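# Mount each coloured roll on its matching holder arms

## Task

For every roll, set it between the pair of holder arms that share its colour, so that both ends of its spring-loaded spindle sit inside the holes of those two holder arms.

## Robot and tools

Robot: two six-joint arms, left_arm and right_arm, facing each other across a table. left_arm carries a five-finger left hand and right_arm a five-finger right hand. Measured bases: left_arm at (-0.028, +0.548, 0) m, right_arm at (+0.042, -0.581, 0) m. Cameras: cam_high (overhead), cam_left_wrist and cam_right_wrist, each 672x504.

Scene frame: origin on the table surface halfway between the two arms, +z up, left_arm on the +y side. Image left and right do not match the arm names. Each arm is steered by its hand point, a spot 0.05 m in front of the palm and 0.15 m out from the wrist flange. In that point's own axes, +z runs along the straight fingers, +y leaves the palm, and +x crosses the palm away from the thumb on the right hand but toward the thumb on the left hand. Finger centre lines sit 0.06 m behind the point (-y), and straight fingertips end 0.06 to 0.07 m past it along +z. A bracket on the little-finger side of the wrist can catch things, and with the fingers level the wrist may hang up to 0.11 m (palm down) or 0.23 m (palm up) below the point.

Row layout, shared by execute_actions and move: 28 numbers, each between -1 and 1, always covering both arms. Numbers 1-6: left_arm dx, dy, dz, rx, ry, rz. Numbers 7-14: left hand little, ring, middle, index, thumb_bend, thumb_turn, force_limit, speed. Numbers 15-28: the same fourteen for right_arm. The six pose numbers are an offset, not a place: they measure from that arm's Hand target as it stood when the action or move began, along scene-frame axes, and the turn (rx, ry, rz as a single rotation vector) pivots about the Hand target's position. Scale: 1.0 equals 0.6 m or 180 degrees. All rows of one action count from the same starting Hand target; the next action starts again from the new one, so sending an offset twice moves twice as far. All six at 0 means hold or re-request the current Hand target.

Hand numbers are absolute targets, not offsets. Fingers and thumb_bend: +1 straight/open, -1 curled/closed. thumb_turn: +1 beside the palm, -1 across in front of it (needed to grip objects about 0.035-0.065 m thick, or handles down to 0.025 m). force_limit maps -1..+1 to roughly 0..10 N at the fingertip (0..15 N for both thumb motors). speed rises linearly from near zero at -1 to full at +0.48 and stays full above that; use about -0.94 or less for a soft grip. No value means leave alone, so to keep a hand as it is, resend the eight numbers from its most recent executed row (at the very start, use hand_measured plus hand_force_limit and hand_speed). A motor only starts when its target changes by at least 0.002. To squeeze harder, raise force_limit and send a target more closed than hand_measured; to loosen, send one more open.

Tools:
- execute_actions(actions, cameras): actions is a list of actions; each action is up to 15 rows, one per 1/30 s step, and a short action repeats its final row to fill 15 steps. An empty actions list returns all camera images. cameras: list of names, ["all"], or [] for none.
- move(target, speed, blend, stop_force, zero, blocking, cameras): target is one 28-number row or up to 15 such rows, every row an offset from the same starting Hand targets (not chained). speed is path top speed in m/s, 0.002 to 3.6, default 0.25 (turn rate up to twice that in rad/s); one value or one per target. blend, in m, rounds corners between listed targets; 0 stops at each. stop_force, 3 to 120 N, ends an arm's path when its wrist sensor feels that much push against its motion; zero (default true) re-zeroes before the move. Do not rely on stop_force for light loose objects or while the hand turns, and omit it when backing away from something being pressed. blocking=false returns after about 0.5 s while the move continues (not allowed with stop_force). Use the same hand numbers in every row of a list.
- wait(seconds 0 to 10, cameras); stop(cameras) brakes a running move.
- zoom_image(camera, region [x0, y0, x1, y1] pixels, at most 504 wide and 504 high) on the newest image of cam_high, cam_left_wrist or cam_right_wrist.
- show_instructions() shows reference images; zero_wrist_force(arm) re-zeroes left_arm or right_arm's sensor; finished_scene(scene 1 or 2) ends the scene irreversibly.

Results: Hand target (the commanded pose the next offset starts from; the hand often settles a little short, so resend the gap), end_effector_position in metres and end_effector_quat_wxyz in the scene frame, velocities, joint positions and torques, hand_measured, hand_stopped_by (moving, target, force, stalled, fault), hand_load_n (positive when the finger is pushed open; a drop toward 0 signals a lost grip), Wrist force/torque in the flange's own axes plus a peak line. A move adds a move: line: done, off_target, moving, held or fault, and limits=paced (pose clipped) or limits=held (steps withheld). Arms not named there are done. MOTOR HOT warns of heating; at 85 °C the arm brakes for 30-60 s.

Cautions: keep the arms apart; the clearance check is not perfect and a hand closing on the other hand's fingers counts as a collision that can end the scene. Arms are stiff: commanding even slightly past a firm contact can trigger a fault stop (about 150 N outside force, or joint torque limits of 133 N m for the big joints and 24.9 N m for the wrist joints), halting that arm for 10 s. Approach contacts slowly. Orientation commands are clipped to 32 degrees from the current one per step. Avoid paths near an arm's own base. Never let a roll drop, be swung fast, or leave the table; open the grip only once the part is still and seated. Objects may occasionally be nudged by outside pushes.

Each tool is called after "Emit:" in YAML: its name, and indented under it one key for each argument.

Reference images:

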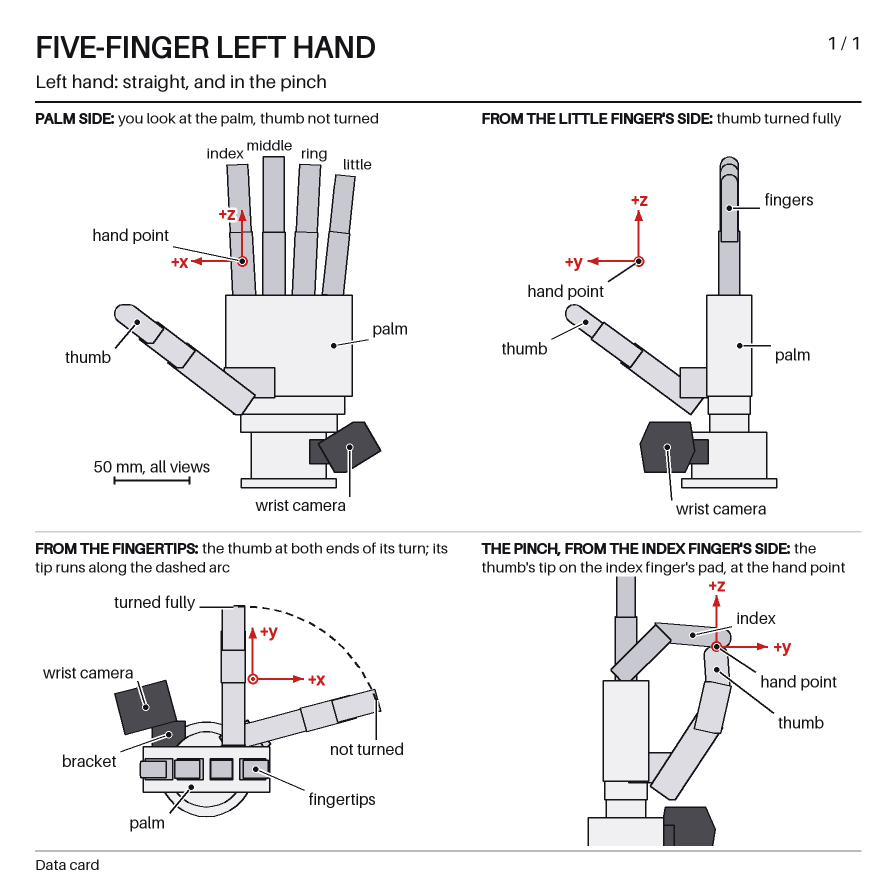

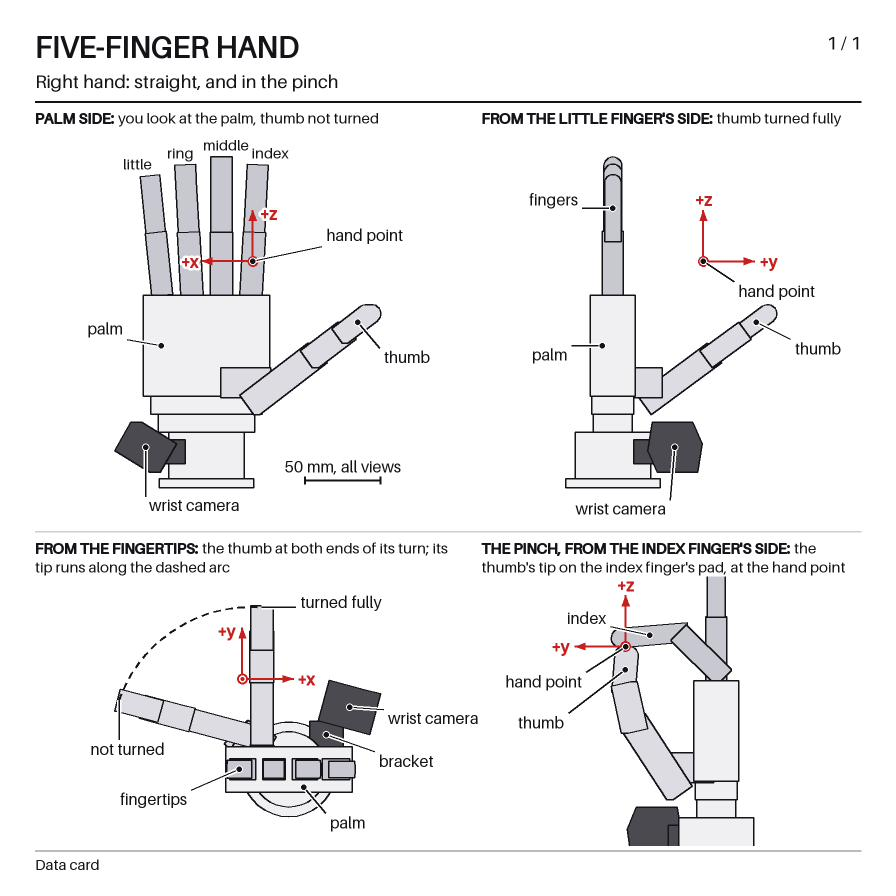

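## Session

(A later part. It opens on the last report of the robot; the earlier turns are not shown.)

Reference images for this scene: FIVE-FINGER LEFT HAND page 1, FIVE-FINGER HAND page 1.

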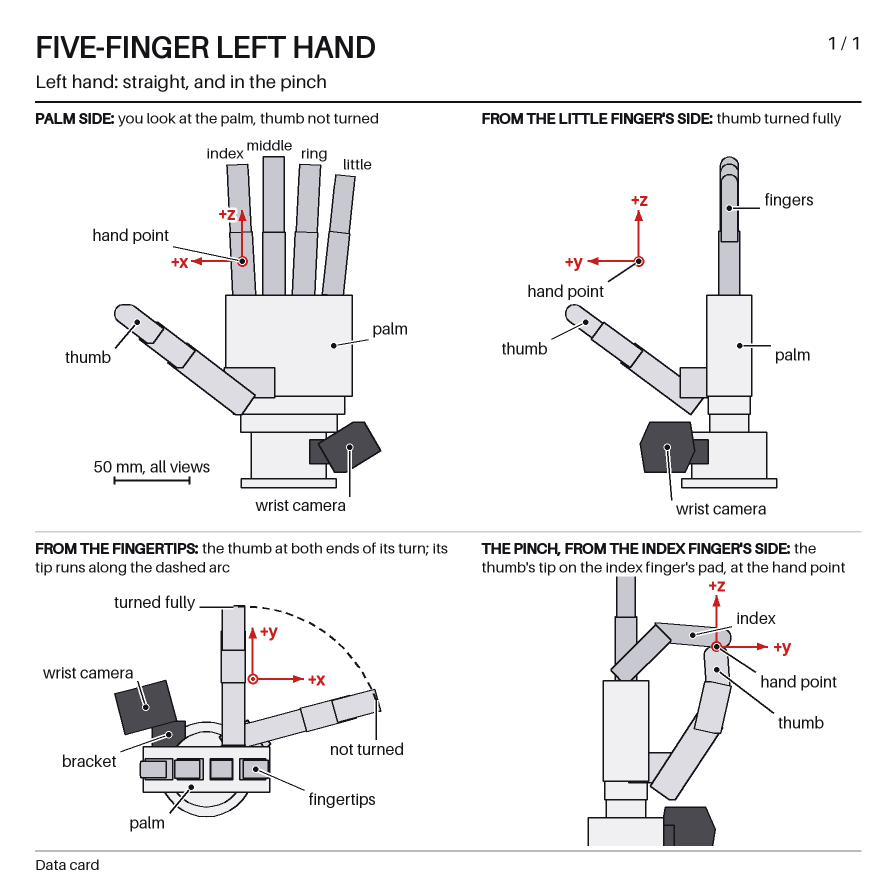

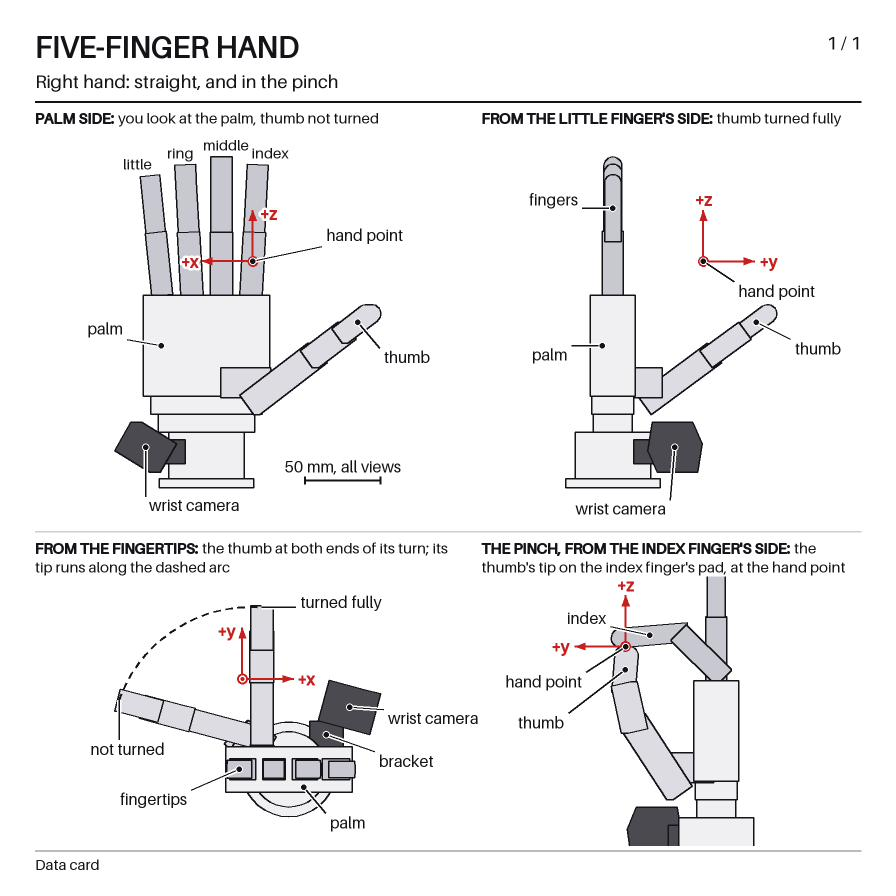

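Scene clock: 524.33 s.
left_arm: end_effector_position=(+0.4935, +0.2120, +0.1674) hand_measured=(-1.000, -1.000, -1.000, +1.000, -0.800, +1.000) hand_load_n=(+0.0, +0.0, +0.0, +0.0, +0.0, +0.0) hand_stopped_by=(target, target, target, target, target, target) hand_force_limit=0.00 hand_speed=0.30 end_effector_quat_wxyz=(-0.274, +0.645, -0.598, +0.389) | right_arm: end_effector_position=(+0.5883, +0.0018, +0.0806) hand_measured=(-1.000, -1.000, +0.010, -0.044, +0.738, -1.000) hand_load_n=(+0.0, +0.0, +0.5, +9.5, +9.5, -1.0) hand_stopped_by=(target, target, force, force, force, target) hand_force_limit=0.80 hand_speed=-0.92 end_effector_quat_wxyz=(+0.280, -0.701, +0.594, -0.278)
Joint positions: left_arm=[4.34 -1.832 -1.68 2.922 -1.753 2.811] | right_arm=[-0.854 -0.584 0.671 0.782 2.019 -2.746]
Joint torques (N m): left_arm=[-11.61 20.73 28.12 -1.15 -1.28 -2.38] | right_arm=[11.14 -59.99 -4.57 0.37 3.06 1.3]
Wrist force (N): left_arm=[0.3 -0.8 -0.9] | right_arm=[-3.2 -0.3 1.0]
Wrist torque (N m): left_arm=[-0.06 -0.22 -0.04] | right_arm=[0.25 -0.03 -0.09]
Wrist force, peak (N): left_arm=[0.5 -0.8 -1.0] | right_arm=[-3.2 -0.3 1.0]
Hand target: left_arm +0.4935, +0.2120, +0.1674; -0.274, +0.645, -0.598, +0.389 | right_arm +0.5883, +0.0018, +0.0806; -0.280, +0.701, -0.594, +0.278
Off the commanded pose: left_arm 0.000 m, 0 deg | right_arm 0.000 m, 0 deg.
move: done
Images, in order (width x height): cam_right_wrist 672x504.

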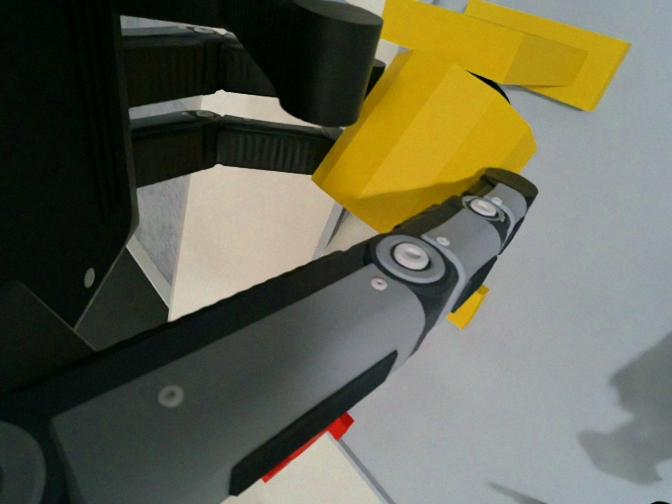

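Emit:
move:
  target: [0,0,0,0,0,0,-1,-1,-1,1,-0.8,1,0,0.3,0.0075,0.001,0,0,0,0,-1,-1,-0.6,-0.6,-0.3,-1,0.8,-0.92]
  speed: 0.008

Emit:
move:
  target: [0,0,0,0,0,0,-1,-1,-1,1,-0.8,1,0,0.3,0.0003,-0.002,-0.0008,0,0,0,-1,-1,-0.6,-0.6,-0.3,-1,0.8,-0.92]
  speed: 0.006
  stop_force: 3
  cameras: ["cam_right_wrist"]

Emit:
zoom_image:
  camera: "cam_right_wrist"
  region: [420, 0, 620, 150]

Scene clock: 526.20 s.
left_arm: end_effector_position=(+0.4935, +0.2120, +0.1674) hand_measured=(-1.000, -1.000, -1.000, +1.000, -0.800, +1.000) hand_load_n=(+0.0, +0.0, +0.0, +0.0, +0.0, +0.0) hand_stopped_by=(target, target, target, target, target, target) hand_force_limit=0.00 hand_speed=0.30 end_effector_quat_wxyz=(-0.274, +0.645, -0.598, +0.389) | right_arm: end_effector_position=(+0.5928, +0.0024, +0.0806) hand_measured=(-1.000, -1.000, +0.010, -0.044, +0.738, -1.000) hand_load_n=(+0.0, +0.0, +0.0, +8.5, +10.0, -1.0) hand_stopped_by=(target, target, force, force, force, target) hand_force_limit=0.80 hand_speed=-0.92 end_effector_quat_wxyz=(+0.280, -0.701, +0.594, -0.278)
Joint positions: left_arm=[4.34 -1.832 -1.68 2.922 -1.753 2.811] | right_arm=[-0.858 -0.572 0.648 0.792 2.017 -2.749]
Joint torques (N m): left_arm=[-12.3 20.7 29.29 -1.32 -1.39 -2.43] | right_arm=[-10.1 -43.66 -33.25 2.47 -1.62 -1.57]
Wrist force (N): left_arm=[0.4 -0.9 -0.8] | right_arm=[-0.5 2.2 0.1]
Wrist torque (N m): left_arm=[-0.09 -0.23 -0.03] | right_arm=[0.28 0.01 0.09]
Wrist force, peak (N): left_arm=[0.2 -0.8 -1.0] | right_arm=[-3.4 -0.3 1.0]
Hand target: left_arm +0.4935, +0.2120, +0.1674; -0.274, +0.645, -0.598, +0.389 | right_arm +0.5928, +0.0024, +0.0806; -0.280, +0.701, -0.594, +0.278
Off the commanded pose: left_arm 0.000 m, 0 deg | right_arm 0.000 m, 0 deg.
move: done

Scene clock: 527.43 s.
left_arm: end_effector_position=(+0.4935, +0.2120, +0.1674) hand_measured=(-1.000, -1.000, -1.000, +1.000, -0.800, +1.000) hand_load_n=(+0.0, +0.0, +0.0, +0.0, +0.0, -0.5) hand_stopped_by=(target, target, target, target, target, target) hand_force_limit=0.00 hand_speed=0.30 end_effector_quat_wxyz=(-0.274, +0.645, -0.598, +0.389) | right_arm: end_effector_position=(+0.5930, +0.0020, +0.0804) hand_measured=(-1.000, -1.000, +0.010, -0.044, +0.738, -1.000) hand_load_n=(+0.0, +0.0, +0.0, +8.5, +10.0, +0.0) hand_stopped_by=(target, target, force, force, force, target) hand_force_limit=0.80 hand_speed=-0.92 end_effector_quat_wxyz=(+0.280, -0.701, +0.594, -0.278)
Joint positions: left_arm=[4.34 -1.832 -1.68 2.922 -1.753 2.811] | right_arm=[-0.858 -0.573 0.65 0.79 2.016 -2.75]
Joint torques (N m): left_arm=[-11.58 20.65 30.59 -1.2 -1.4 -2.47] | right_arm=[9.27 -43.19 -34.55 2.94 3.35 0.47]
Wrist force (N): left_arm=[0.4 -0.7 -0.9] | right_arm=[-3.6 1.7 -0.3]
Wrist torque (N m): left_arm=[-0.04 -0.24 -0.03] | right_arm=[0.25 0.00 0.11]
Wrist force, peak (N): left_arm=[0.3 -0.8 -1.1] | right_arm=[-5.0 1.1 0.3]
Hand target: left_arm +0.4935, +0.2120, +0.1674; -0.274, +0.645, -0.598, +0.389 | right_arm +0.5929, +0.0020, +0.0804; -0.280, +0.701, -0.594, +0.278 (not the last commanded pose)
Off the commanded pose: left_arm 0.000 m, 0 deg | right_arm 0.001 m, 0 deg.
move: contact (right_arm)
Images, in order (width x height): cam_right_wrist 672x504.

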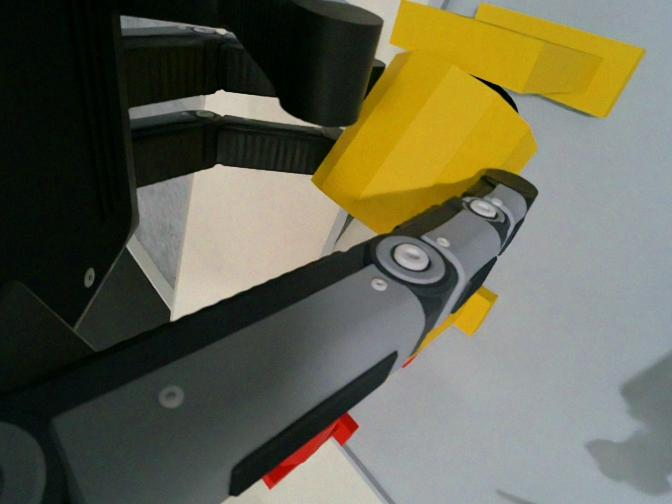

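Scaled by 2.520 from the camera's 672x504 image, which has a finer 960x720 frame.

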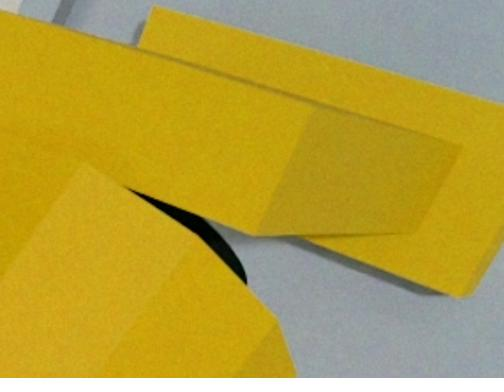

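Emit:
move:
  target: [0,0,0,0,0,0,-1,-1,-1,1,-0.8,1,0,0.3,0,0,-0.005,0,0,0,-1,-1,-0.6,-0.6,-0.3,-1,0.8,-0.92]
  speed: 0.006
  stop_force: 4
  cameras: ["cam_right_wrist"]

Emit:
zoom_image:
  camera: "cam_right_wrist"
  region: [420, 0, 620, 150]

Scene clock: 528.83 s.
left_arm: end_effector_position=(+0.4935, +0.2120, +0.1674) hand_measured=(-1.000, -1.000, -1.000, +1.000, -0.800, +1.000) hand_load_n=(+0.0, +0.0, +0.0, +0.0, +0.0, +0.0) hand_stopped_by=(target, target, target, target, target, target) hand_force_limit=0.00 hand_speed=0.30 end_effector_quat_wxyz=(-0.274, +0.645, -0.598, +0.389) | right_arm: end_effector_position=(+0.5929, +0.0020, +0.0777) hand_measured=(-1.000, -1.000, +0.010, -0.044, +0.738, -1.000) hand_load_n=(+0.0, +0.0, +0.0, +8.0, +10.0, +2.5) hand_stopped_by=(target, target, force, force, force, target) hand_force_limit=0.80 hand_speed=-0.92 end_effector_quat_wxyz=(+0.280, -0.701, +0.594, -0.278)
Joint positions: left_arm=[4.34 -1.832 -1.68 2.922 -1.753 2.811] | right_arm=[-0.858 -0.572 0.655 0.784 2.016 -2.75]
Joint torques (N m): left_arm=[-11.72 21.11 30.85 -1.14 -1.18 -2.56] | right_arm=[7.24 -47.09 -30.6 3.47 3.26 0.35]
Wrist force (N): left_arm=[0.3 -0.9 -0.7] | right_arm=[-6.8 -1.9 -3.4]
Wrist torque (N m): left_arm=[-0.09 -0.21 -0.03] | right_arm=[0.08 0.04 0.15]
Wrist force, peak (N): left_arm=[0.3 -0.9 -0.8] | right_arm=[-7.0 -1.8 -3.5]
Hand target: left_arm +0.4935, +0.2120, +0.1674; -0.274, +0.645, -0.598, +0.389 | right_arm +0.5929, +0.0020, +0.0778; -0.280, +0.701, -0.594, +0.278
Off the commanded pose: left_arm 0.000 m, 0 deg | right_arm 0.000 m, 0 deg.
move: contact (right_arm)
Images, in order (width x height): cam_right_wrist 672x504.

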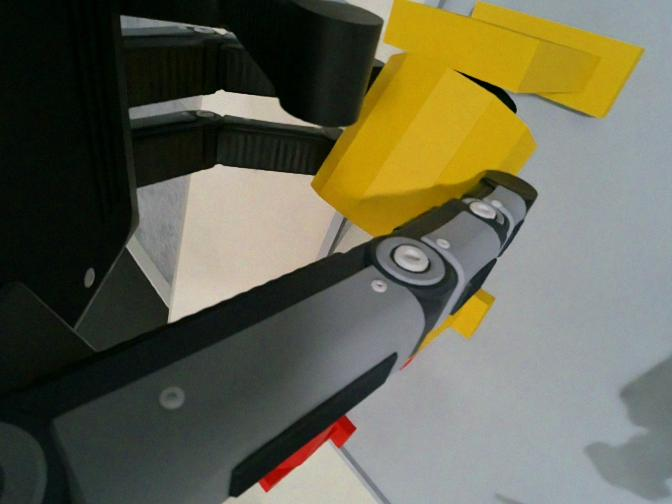

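Scaled by 2.520 from the camera's 672x504 image, which has a finer 960x720 frame.

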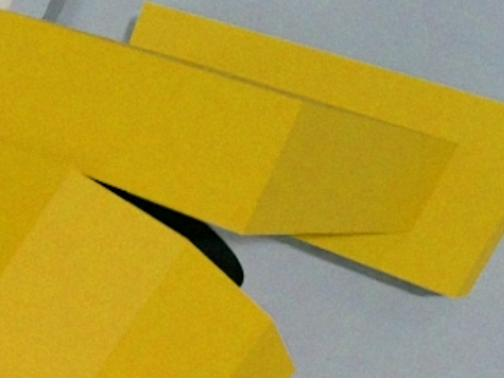

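Emit:
move:
  target: [0,0,0,0,0,0,-1,-1,-1,1,-0.8,1,0,0.3,0,0,0.0043,0,0,0,-1,-1,-0.6,-0.6,-0.3,-1,0.8,-0.92]
  speed: 0.008
  cameras: ["cam_left_wrist","cam_right_wrist"]

Emit:
zoom_image:
  camera: "cam_left_wrist"
  region: [210, 240, 360, 380]

Scene clock: 529.80 s.
left_arm: end_effector_position=(+0.4935, +0.2120, +0.1674) hand_measured=(-1.000, -1.000, -1.000, +1.000, -0.800, +1.000) hand_load_n=(+0.0, +0.0, +0.0, -0.5, +0.0, +0.0) hand_stopped_by=(target, target, target, target, target, target) hand_force_limit=0.00 hand_speed=0.30 end_effector_quat_wxyz=(-0.274, +0.645, -0.598, +0.389) | right_arm: end_effector_position=(+0.5929, +0.0020, +0.0802) hand_measured=(-1.000, -1.000, +0.010, -0.044, +0.738, -1.000) hand_load_n=(+0.5, +0.0, +0.5, +8.5, +10.0, -0.5) hand_stopped_by=(target, target, force, force, force, target) hand_force_limit=0.80 hand_speed=-0.92 end_effector_quat_wxyz=(+0.280, -0.701, +0.594, -0.278)
Joint positions: left_arm=[4.34 -1.832 -1.68 2.922 -1.753 2.811] | right_arm=[-0.858 -0.573 0.651 0.79 2.016 -2.75]
Joint torques (N m): left_arm=[-10.77 21.23 30.81 -1.14 -1.12 -2.54] | right_arm=[7.26 -60.87 -33.79 2.16 3.15 -0.09]
Wrist force (N): left_arm=[0.2 -0.7 -1.0] | right_arm=[-1.3 2.1 0.3]
Wrist torque (N m): left_arm=[-0.05 -0.21 -0.04] | right_arm=[0.25 0.01 0.09]
Wrist force, peak (N): left_arm=[0.5 -0.7 -1.0] | right_arm=[-7.1 -1.8 -3.4]
Hand target: left_arm +0.4935, +0.2120, +0.1674; -0.274, +0.645, -0.598, +0.389 | right_arm +0.5929, +0.0020, +0.0804; -0.280, +0.701, -0.594, +0.278
Off the commanded pose: left_arm 0.000 m, 0 deg | right_arm 0.000 m, 0 deg.
move: done
Images, in order (width x height): cam_left_wrist 672x504, cam_right_wrist 672x504.

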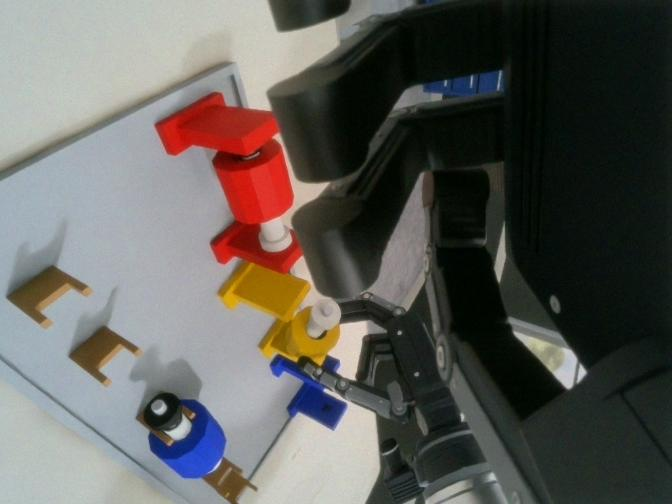

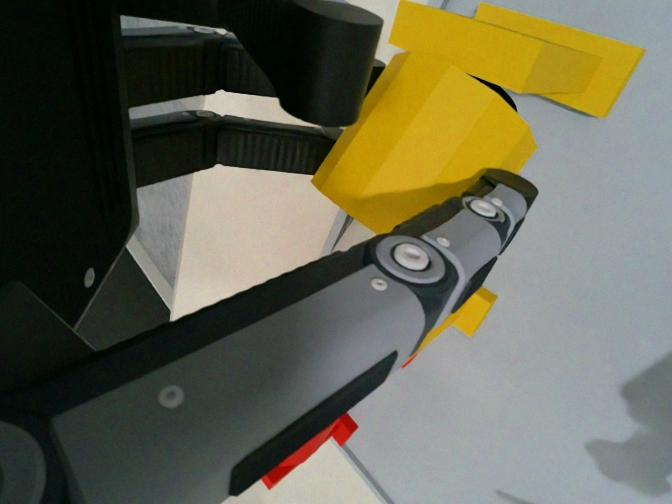

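Scaled by 3.360 from the camera's 672x504 image, which has a finer 960x720 frame.

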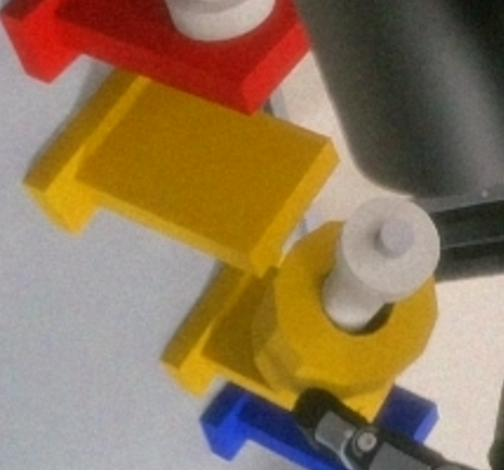

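Emit:
move:
  target: [0,0,0,0,0,0,-1,-1,-1,1,-0.8,1,0,0.3,-0.004,0.0017,0,0,0,0.0183,-1,-1,-0.6,-0.6,-0.3,-1,0.8,-0.92]
  speed: 0.02
  cameras: ["cam_left_wrist","cam_right_wrist"]

Emit:
zoom_image:
  camera: "cam_left_wrist"
  region: [210, 240, 360, 380]

Scene clock: 531.97 s.
left_arm: end_effector_position=(+0.4935, +0.2120, +0.1674) hand_measured=(-1.000, -1.000, -1.000, +1.000, -0.800, +1.000) hand_load_n=(+0.0, +0.0, +0.0, +0.0, +0.0, +0.0) hand_stopped_by=(target, target, target, target, target, target) hand_force_limit=0.00 hand_speed=0.30 end_effector_quat_wxyz=(-0.274, +0.645, -0.598, +0.389) | right_arm: end_effector_position=(+0.5905, +0.0030, +0.0804) hand_measured=(-1.000, -1.000, +0.010, -0.044, +0.738, -1.000) hand_load_n=(+0.0, +0.0, +1.0, +8.5, +10.0, -1.0) hand_stopped_by=(target, target, force, force, force, target) hand_force_limit=0.80 hand_speed=-0.92 end_effector_quat_wxyz=(+0.288, -0.718, +0.573, -0.270)
Joint positions: left_arm=[4.34 -1.832 -1.68 2.922 -1.753 2.811] | right_arm=[-0.866 -0.599 0.696 0.749 1.974 -2.804]
Joint torques (N m): left_arm=[-11.69 20.47 30.65 -1.11 -1.3 -2.45] | right_arm=[-10.3 -60.42 -6.6 -0.79 -1.6 -1.51]
Wrist force (N): left_arm=[0.3 -0.8 -0.8] | right_arm=[-0.8 1.9 0.3]
Wrist torque (N m): left_arm=[-0.08 -0.21 -0.03] | right_arm=[0.24 0.07 0.01]
Wrist force, peak (N): left_arm=[0.5 -0.9 -0.9] | right_arm=[-1.4 2.5 0.1]
Hand target: left_arm +0.4935, +0.2120, +0.1674; -0.274, +0.645, -0.598, +0.389 | right_arm +0.5905, +0.0030, +0.0804; -0.288, +0.718, -0.573, +0.270
Off the commanded pose: left_arm 0.000 m, 0 deg | right_arm 0.000 m, 0 deg.
move: done
Images, in order (width x height): cam_left_wrist 672x504, cam_right_wrist 672x504.

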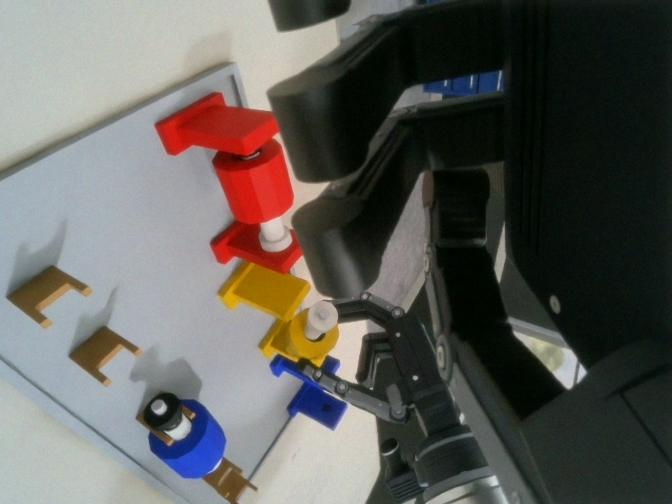

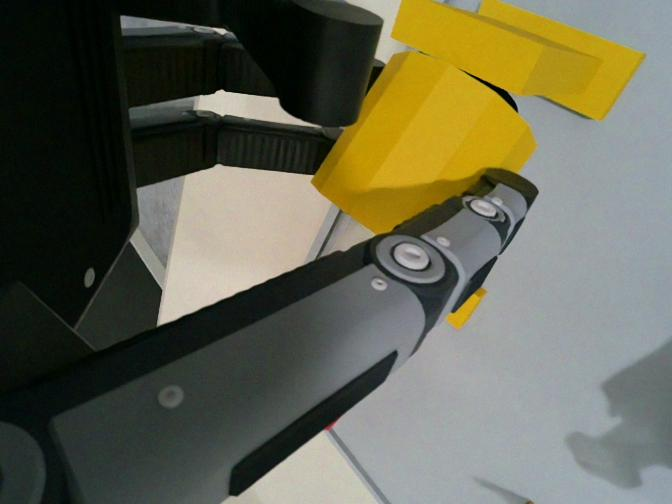

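Scaled by 3.360 from the camera's 672x504 image, which has a finer 960x720 frame.

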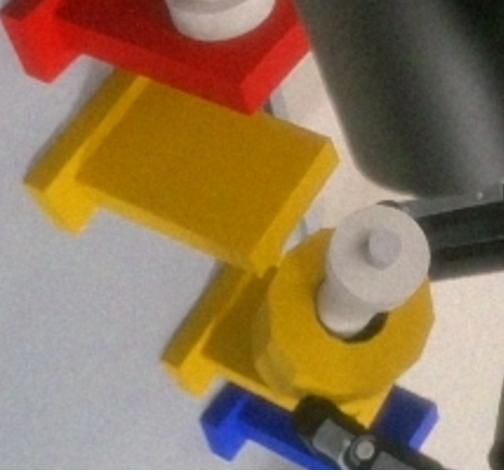

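Emit:
move:
  target: [-0.001,-0.0003,0,-0.027,0.0608,-0.0077,-1,-1,-1,1,-0.8,1,0,0.3,0,0,0,0,0,0,-1,-1,-0.6,-0.6,-0.3,-1,0.8,-0.92]
  speed: 0.1
  cameras: ["cam_left_wrist"]

Emit:
zoom_image:
  camera: "cam_left_wrist"
  region: [240, 210, 390, 350]

Scene clock: 534.60 s.
left_arm: end_effector_position=(+0.4929, +0.2118, +0.1674) hand_measured=(-1.000, -1.000, -1.000, +1.000, -0.800, +1.000) hand_load_n=(+0.0, +0.0, +0.0, +0.0, +0.0, +0.0) hand_stopped_by=(target, target, target, target, target, target) hand_force_limit=0.00 hand_speed=0.30 end_effector_quat_wxyz=(-0.184, +0.683, -0.612, +0.354) | right_arm: end_effector_position=(+0.5905, +0.0030, +0.0804) hand_measured=(-1.000, -1.000, +0.010, -0.044, +0.738, -1.000) hand_load_n=(+0.0, +0.0, +0.5, +8.5, +10.0, -1.0) hand_stopped_by=(target, target, force, force, force, target) hand_force_limit=0.80 hand_speed=-0.92 end_effector_quat_wxyz=(+0.288, -0.718, +0.573, -0.270)
Joint positions: left_arm=[4.411 -1.895 -1.561 2.705 -1.592 2.76] | right_arm=[-0.866 -0.599 0.696 0.748 1.974 -2.804]
Joint torques (N m): left_arm=[11.25 21.07 33.23 -2.83 1.1 -2.52] | right_arm=[-9.04 -59.64 -7.12 -0.74 -1.56 -1.69]
Wrist force (N): left_arm=[0.7 -0.6 -0.8] | right_arm=[-0.5 2.0 0.3]
Wrist torque (N m): left_arm=[-0.05 -0.19 0.01] | right_arm=[0.25 0.03 0.04]
Wrist force, peak (N): left_arm=[1.0 -0.8 -0.9] | right_arm=[-0.6 2.4 0.3]
Hand target: left_arm +0.4929, +0.2118, +0.1674; -0.184, +0.683, -0.612, +0.354 | right_arm +0.5905, +0.0030, +0.0804; -0.288, +0.718, -0.573, +0.270
Off the commanded pose: left_arm 0.000 m, 0 deg | right_arm 0.000 m, 0 deg.
move: done
Images, in order (width x height): cam_left_wrist 672x504.

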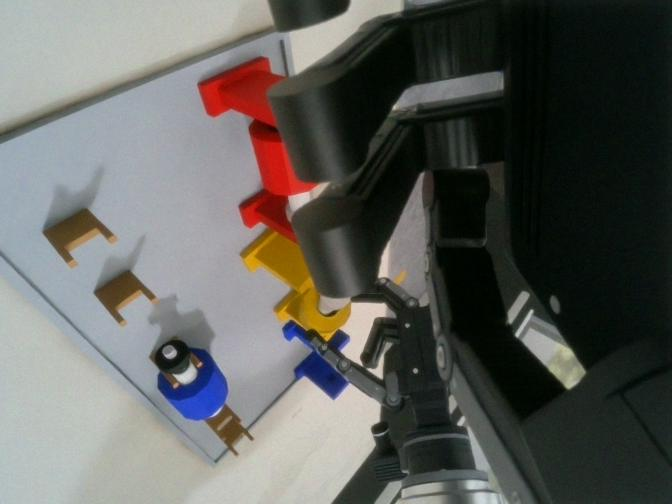

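Scaled by 3.360 from the camera's 672x504 image, which has a finer 960x720 frame.

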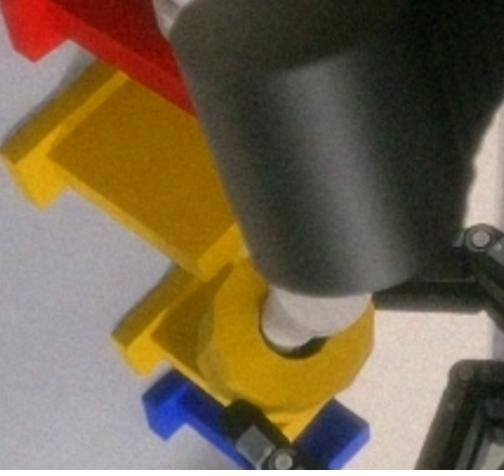

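Emit:
move:
  target: [0,0,0,0,0,0,1,1,1,1,1,1,0,0.4,0,0,0,0,0,0,-1,-1,-0.6,-0.6,-0.3,-1,0.8,-0.92]
  speed: 0.1
  cameras: ["cam_left_wrist"]

Emit:
zoom_image:
  camera: "cam_left_wrist"
  region: [240, 210, 390, 350]

Scene clock: 536.00 s.
left_arm: end_effector_position=(+0.4929, +0.2118, +0.1674) hand_measured=(+1.000, +1.000, +1.000, +1.000, +1.000, +1.000) hand_load_n=(+0.0, -0.5, +0.0, +0.0, +0.0, +0.0) hand_stopped_by=(target, target, target, target, target, target) hand_force_limit=0.00 hand_speed=0.40 end_effector_quat_wxyz=(-0.184, +0.683, -0.612, +0.354) | right_arm: end_effector_position=(+0.5905, +0.0030, +0.0804) hand_measured=(-1.000, -1.000, +0.010, -0.044, +0.738, -1.000) hand_load_n=(+0.0, +0.0, +0.5, +8.5, +9.5, -1.0) hand_stopped_by=(target, target, force, force, force, target) hand_force_limit=0.80 hand_speed=-0.92 end_effector_quat_wxyz=(+0.288, -0.718, +0.573, -0.270)
Joint positions: left_arm=[4.411 -1.895 -1.561 2.705 -1.591 2.76] | right_arm=[-0.866 -0.599 0.696 0.748 1.974 -2.804]
Joint torques (N m): left_arm=[11.39 20.54 30.46 -1.6 0.58 -2.23] | right_arm=[-10.3 -60.03 -8.04 -0.78 -1.74 -1.67]
Wrist force (N): left_arm=[0.9 -0.7 -0.5] | right_arm=[-0.4 2.1 -0.1]
Wrist torque (N m): left_arm=[-0.09 -0.22 0.02] | right_arm=[0.29 0.02 0.05]
Wrist force, peak (N): left_arm=[1.1 -0.7 -0.9] | right_arm=[-0.6 2.4 -0.3]
Hand target: left_arm +0.4929, +0.2118, +0.1674; -0.184, +0.683, -0.612, +0.354 | right_arm +0.5905, +0.0030, +0.0804; -0.288, +0.718, -0.573, +0.270
Off the commanded pose: left_arm 0.000 m, 0 deg | right_arm 0.000 m, 0 deg.
move: done
Images, in order (width x height): cam_left_wrist 672x504.

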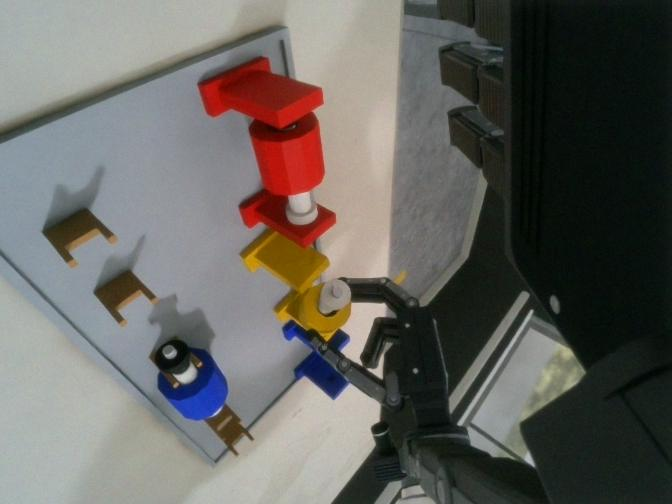

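Scaled by 3.360 from the camera's 672x504 image, which has a finer 960x720 frame.

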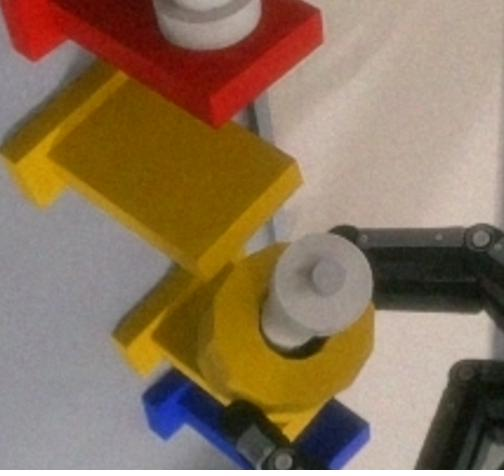

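Emit:
move:
  target: [0,0,0,0,0,0,-1,-1,-1,1,-0.8,1,0,0.4,0.002,-0.0008,0,0,0,-0.0094,-1,-1,-0.6,-0.6,-0.3,-1,0.8,-0.92]
  speed: 0.02
  cameras: ["cam_high","cam_right_wrist"]

Emit:
zoom_image:
  camera: "cam_high"
  region: [260, 300, 440, 450]

Scene clock: 538.50 s.
left_arm: end_effector_position=(+0.4929, +0.2118, +0.1674) hand_measured=(-1.000, -1.000, -1.000, +1.000, -0.800, +1.000) hand_load_n=(+0.0, +0.0, +0.0, +0.0, +0.0, +0.0) hand_stopped_by=(target, target, target, target, target, target) hand_force_limit=0.00 hand_speed=0.40 end_effector_quat_wxyz=(-0.184, +0.683, -0.612, +0.354) | right_arm: end_effector_position=(+0.5917, +0.0025, +0.0804) hand_measured=(-1.000, -1.000, +0.010, -0.044, +0.738, -1.000) hand_load_n=(+0.0, -0.5, +0.5, +8.5, +10.0, -0.5) hand_stopped_by=(target, target, force, force, force, target) hand_force_limit=0.80 hand_speed=-0.92 end_effector_quat_wxyz=(+0.284, -0.710, +0.584, -0.274)
Joint positions: left_arm=[4.411 -1.895 -1.561 2.705 -1.591 2.76] | right_arm=[-0.862 -0.586 0.674 0.769 1.996 -2.776]
Joint torques (N m): left_arm=[9.43 22.22 22.14 0.63 -0.74 -1.8] | right_arm=[12.14 -44.47 -33.52 2.39 2.82 1.6]
Wrist force (N): left_arm=[0.9 -0.7 -0.6] | right_arm=[-1.5 1.7 0.1]
Wrist torque (N m): left_arm=[-0.07 -0.21 0.02] | right_arm=[0.23 0.05 -0.10]
Wrist force, peak (N): left_arm=[1.0 -0.6 -1.0] | right_arm=[-1.0 2.5 -0.1]
Hand target: left_arm +0.4929, +0.2118, +0.1674; -0.184, +0.683, -0.612, +0.354 | right_arm +0.5917, +0.0025, +0.0804; -0.284, +0.710, -0.584, +0.274
Off the commanded pose: left_arm 0.000 m, 0 deg | right_arm 0.000 m, 0 deg.
move: done
Images, in order (width x height): cam_high 672x504, cam_right_wrist 672x504.

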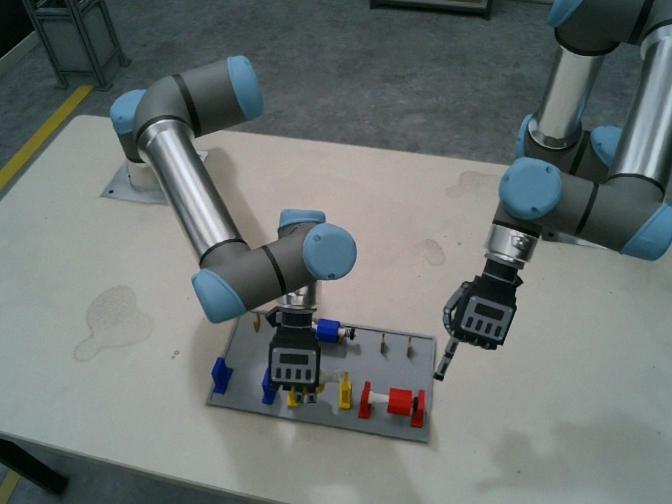

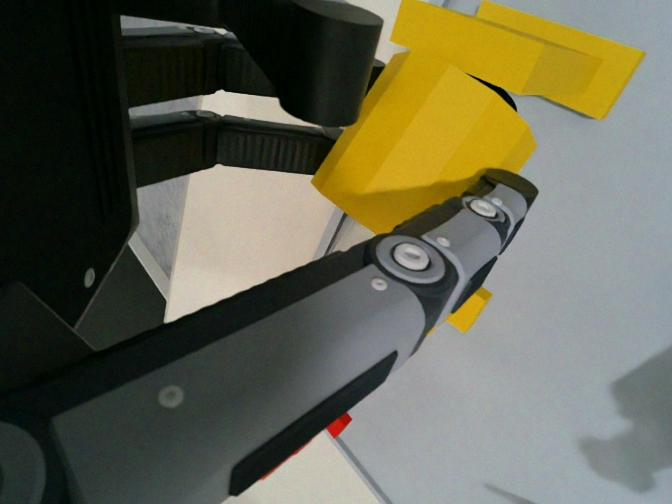

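Scaled by 2.800 from the camera's 672x504 image, which has a finer 960x720 frame.

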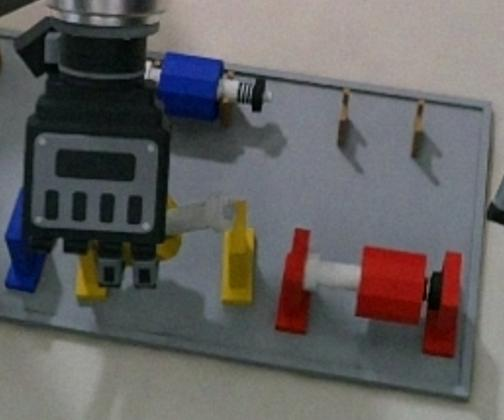

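Emit:
move:
  target:
    - [0.0,0,0,0.0786,-0.0346,-0.2623,-1,-1,-1,1,-0.8,1,0,0.4,0,0,0,0,0,0,-1,-1,-0.6,-0.6,-0.3,-1,0.8,-0.92]
    - [0.026,-0.0813,-0.104,0.0786,-0.0346,-0.2623,-1,-1,-1,1,-0.8,1,0,0.4,0,0,0,0,0,0,-1,-1,-0.6,-0.6,-0.3,-1,0.8,-0.92]
  speed: 0.12
  cameras: ["cam_high","cam_left_wrist"]

Emit:
zoom_image:
  camera: "cam_high"
  region: [260, 300, 440, 450]

Scene clock: 544.10 s.
left_arm: end_effector_position=(+0.5085, +0.1631, +0.1051) hand_measured=(-1.000, -1.000, -1.000, +1.000, -0.800, +1.000) hand_load_n=(+0.0, +0.0, +0.0, +0.0, +0.0, +0.0) hand_stopped_by=(target, target, target, target, target, target) hand_force_limit=0.00 hand_speed=0.40 end_effector_quat_wxyz=(-0.139, +0.335, -0.861, +0.357) | right_arm: end_effector_position=(+0.5917, +0.0025, +0.0804) hand_measured=(-1.000, -1.000, +0.010, -0.044, +0.738, -1.000) hand_load_n=(+0.0, +0.0, +0.5, +8.5, +10.0, -0.5) hand_stopped_by=(target, target, force, force, force, target) hand_force_limit=0.80 hand_speed=-0.92 end_effector_quat_wxyz=(+0.284, -0.710, +0.584, -0.274)
Joint positions: left_arm=[4.427 -2.137 -1.348 2.618 -1.183 3.561] | right_arm=[-0.862 -0.586 0.673 0.769 1.996 -2.776]
Joint torques (N m): left_arm=[-11.01 29 33.64 0.83 -1 -2.57] | right_arm=[12.25 -44.32 -32.94 2.53 2.86 1.5]
Wrist force (N): left_arm=[0.6 -0.5 -0.6] | right_arm=[-1.6 2.2 0.3]
Wrist torque (N m): left_arm=[0.00 -0.18 -0.05] | right_arm=[0.28 0.07 -0.09]
Wrist force, peak (N): left_arm=[0.9 -0.8 -1.6] | right_arm=[-1.7 2.4 0.2]
Hand target: left_arm +0.5085, +0.1630, +0.1050; +0.139, -0.335, +0.861, -0.357 | right_arm +0.5917, +0.0025, +0.0804; -0.284, +0.710, -0.584, +0.274
Off the commanded pose: left_arm 0.000 m, 0 deg | right_arm 0.000 m, 0 deg.
move: done
Images, in order (width x height): cam_high 672x504, cam_left_wrist 672x504.

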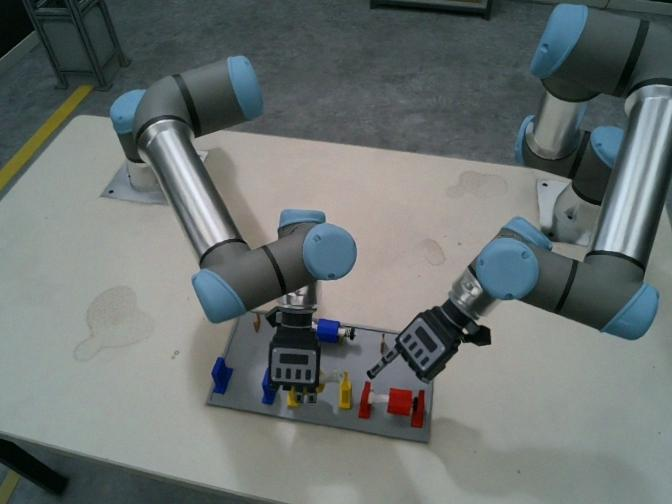

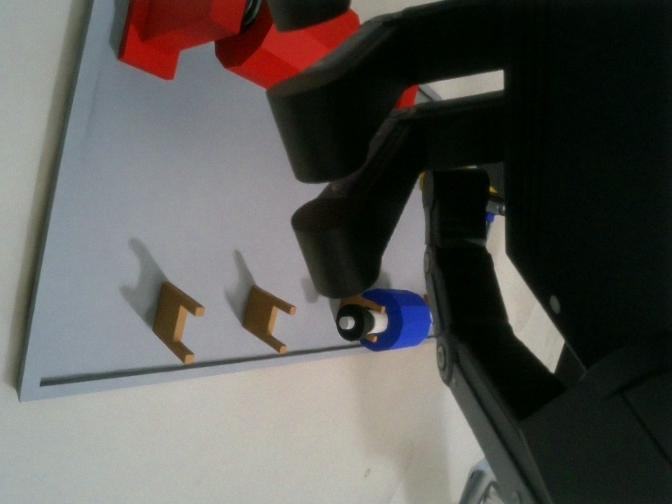

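Scaled by 2.800 from the camera's 672x504 image, which has a finer 960x720 frame.

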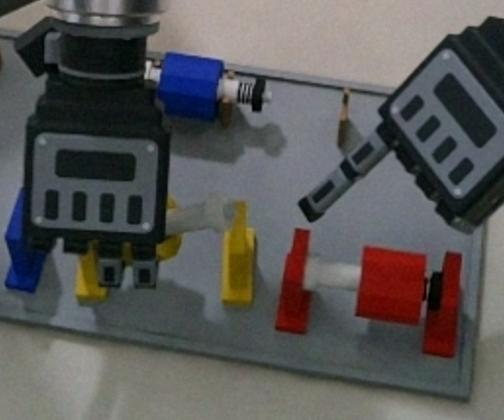

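Emit:
move:
  target: [0.0083,-0.0617,-0.0232,0,0,0,-1,-1,-1,1,-0.8,1,0,0.4,0,0,0,0,0,0,-1,-1,-0.6,-0.6,-0.3,-1,0.8,-0.92]
  speed: 0.03
  stop_force: 3
  cameras: ["cam_high","cam_right_wrist"]

Emit:
zoom_image:
  camera: "cam_high"
  region: [280, 330, 400, 430]

Scene clock: 546.67 s.
left_arm: end_effector_position=(+0.5135, +0.1260, +0.0911) hand_measured=(-1.000, -1.000, -1.000, +1.000, -0.800, +1.000) hand_load_n=(+0.0, +0.0, +0.0, +0.0, +0.0, +0.0) hand_stopped_by=(target, target, target, target, target, target) hand_force_limit=0.00 hand_speed=0.40 end_effector_quat_wxyz=(-0.139, +0.335, -0.861, +0.357) | right_arm: end_effector_position=(+0.5917, +0.0025, +0.0804) hand_measured=(-1.000, -1.000, +0.010, -0.044, +0.738, -1.000) hand_load_n=(+0.0, +0.0, +0.5, +8.5, +10.0, -0.5) hand_stopped_by=(target, target, force, force, force, target) hand_force_limit=0.80 hand_speed=-0.92 end_effector_quat_wxyz=(+0.284, -0.710, +0.584, -0.274)
Joint positions: left_arm=[4.363 -2.2 -1.279 2.63 -1.225 3.509] | right_arm=[-0.862 -0.586 0.673 0.769 1.996 -2.776]
Joint torques (N m): left_arm=[-12.28 31 33.08 -0.09 -1.08 -2.4] | right_arm=[12.28 -45.61 -34.3 2.6 2.87 1.32]
Wrist force (N): left_arm=[0.9 -0.7 -0.8] | right_arm=[-1.5 2.1 -0.2]
Wrist torque (N m): left_arm=[-0.04 -0.25 -0.02] | right_arm=[0.31 0.06 -0.08]
Wrist force, peak (N): left_arm=[1.0 -0.5 -1.0] | right_arm=[-1.5 2.4 0.1]
Hand target: left_arm +0.5135, +0.1260, +0.0911; +0.139, -0.335, +0.861, -0.357 | right_arm +0.5917, +0.0025, +0.0804; -0.284, +0.710, -0.584, +0.274
Off the commanded pose: left_arm 0.000 m, 0 deg | right_arm 0.000 m, 0 deg.
move: done
Images, in order (width x height): cam_high 672x504, cam_right_wrist 672x504.

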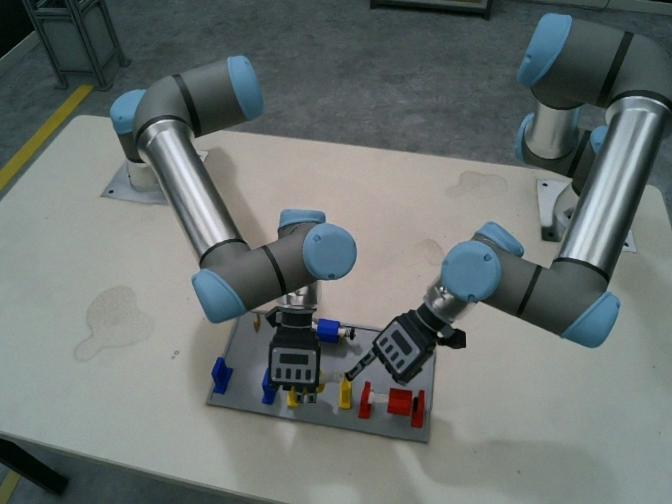

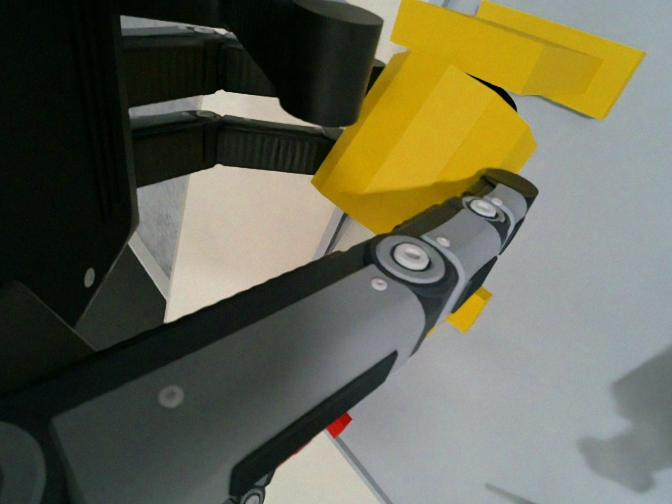

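Scaled by 4.200 from the camera's 672x504 image, which has a finer 960x720 frame.

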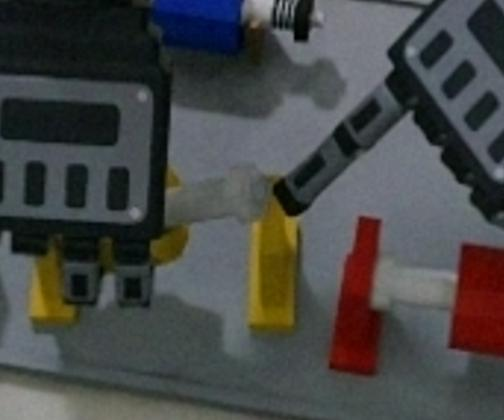

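Emit:
move:
  target: [0.0016,-0.0123,-0.0049,0,0,0,-1,-1,-1,1,-0.8,1,0,0.4,0,0,0,0,0,0,-1,-1,-0.6,-0.6,-0.3,-1,0.8,-0.92]
  speed: 0.015
  stop_force: 3
  cameras: ["cam_high","cam_right_wrist"]

Emit:
zoom_image:
  camera: "cam_high"
  region: [280, 330, 400, 430]

Scene clock: 548.43 s.
left_arm: end_effector_position=(+0.5141, +0.1213, +0.0892) hand_measured=(-1.000, -1.000, -1.000, +1.000, -0.800, +1.000) hand_load_n=(+0.0, +0.0, +0.0, -1.5, +0.0, +0.0) hand_stopped_by=(target, target, target, target, target, target) hand_force_limit=0.00 hand_speed=0.40 end_effector_quat_wxyz=(-0.139, +0.335, -0.861, +0.357) | right_arm: end_effector_position=(+0.5917, +0.0025, +0.0803) hand_measured=(-1.000, -1.000, +0.010, -0.044, +0.738, -1.000) hand_load_n=(+0.0, +0.0, +0.5, +8.5, +10.0, -0.5) hand_stopped_by=(target, target, force, force, force, target) hand_force_limit=0.80 hand_speed=-0.92 end_effector_quat_wxyz=(+0.284, -0.710, +0.584, -0.274)
Joint positions: left_arm=[4.355 -2.209 -1.269 2.631 -1.23 3.503] | right_arm=[-0.862 -0.586 0.673 0.769 1.996 -2.776]
Joint torques (N m): left_arm=[10.84 53.25 5.76 -2.49 1.91 2.51] | right_arm=[11.61 -46.04 -31.97 2.3 2.89 1.67]
Wrist force (N): left_arm=[-0.4 0.2 -2.6] | right_arm=[-1.3 1.8 0.0]
Wrist torque (N m): left_arm=[0.01 -0.27 -0.18] | right_arm=[0.27 0.03 -0.07]
Wrist force, peak (N): left_arm=[-1.4 1.2 -4.5] | right_arm=[-1.2 2.4 0.3]
Hand target: left_arm +0.5141, +0.1213, +0.0892; +0.139, -0.335, +0.861, -0.357 (not the last commanded pose) | right_arm +0.5917, +0.0025, +0.0804; -0.284, +0.710, -0.584, +0.274
Off the commanded pose: left_arm 0.003 m, 0 deg | right_arm 0.000 m, 0 deg.
move: contact (left_arm)
Images, in order (width x height): cam_high 672x504, cam_right_wrist 672x504.

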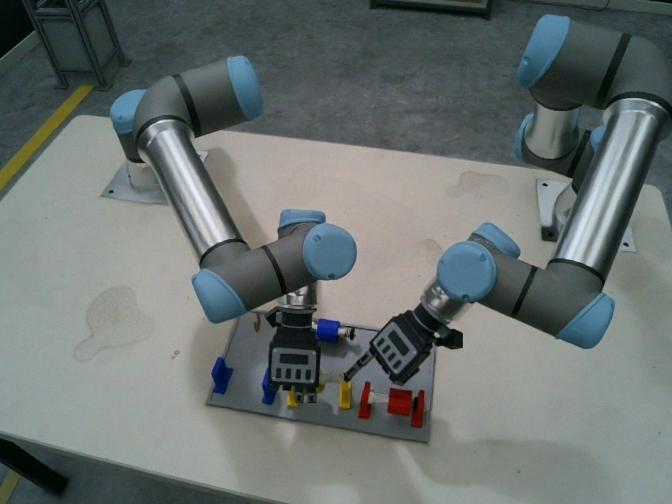

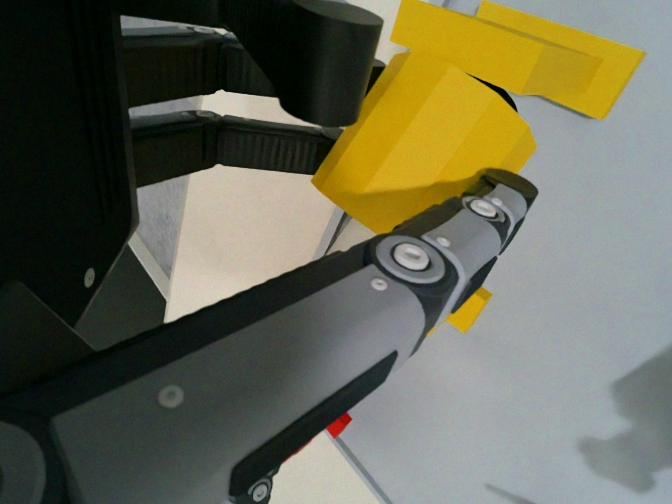

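Scaled by 4.200 from the camera's 672x504 image, which has a finer 960x720 frame.

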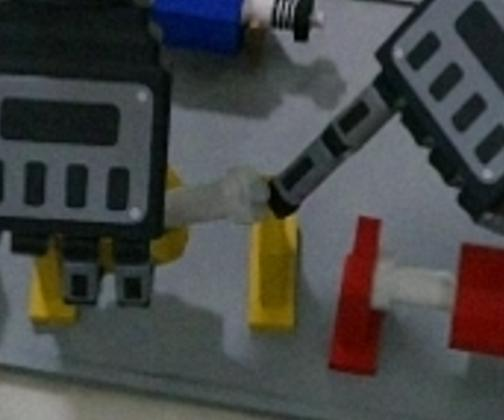

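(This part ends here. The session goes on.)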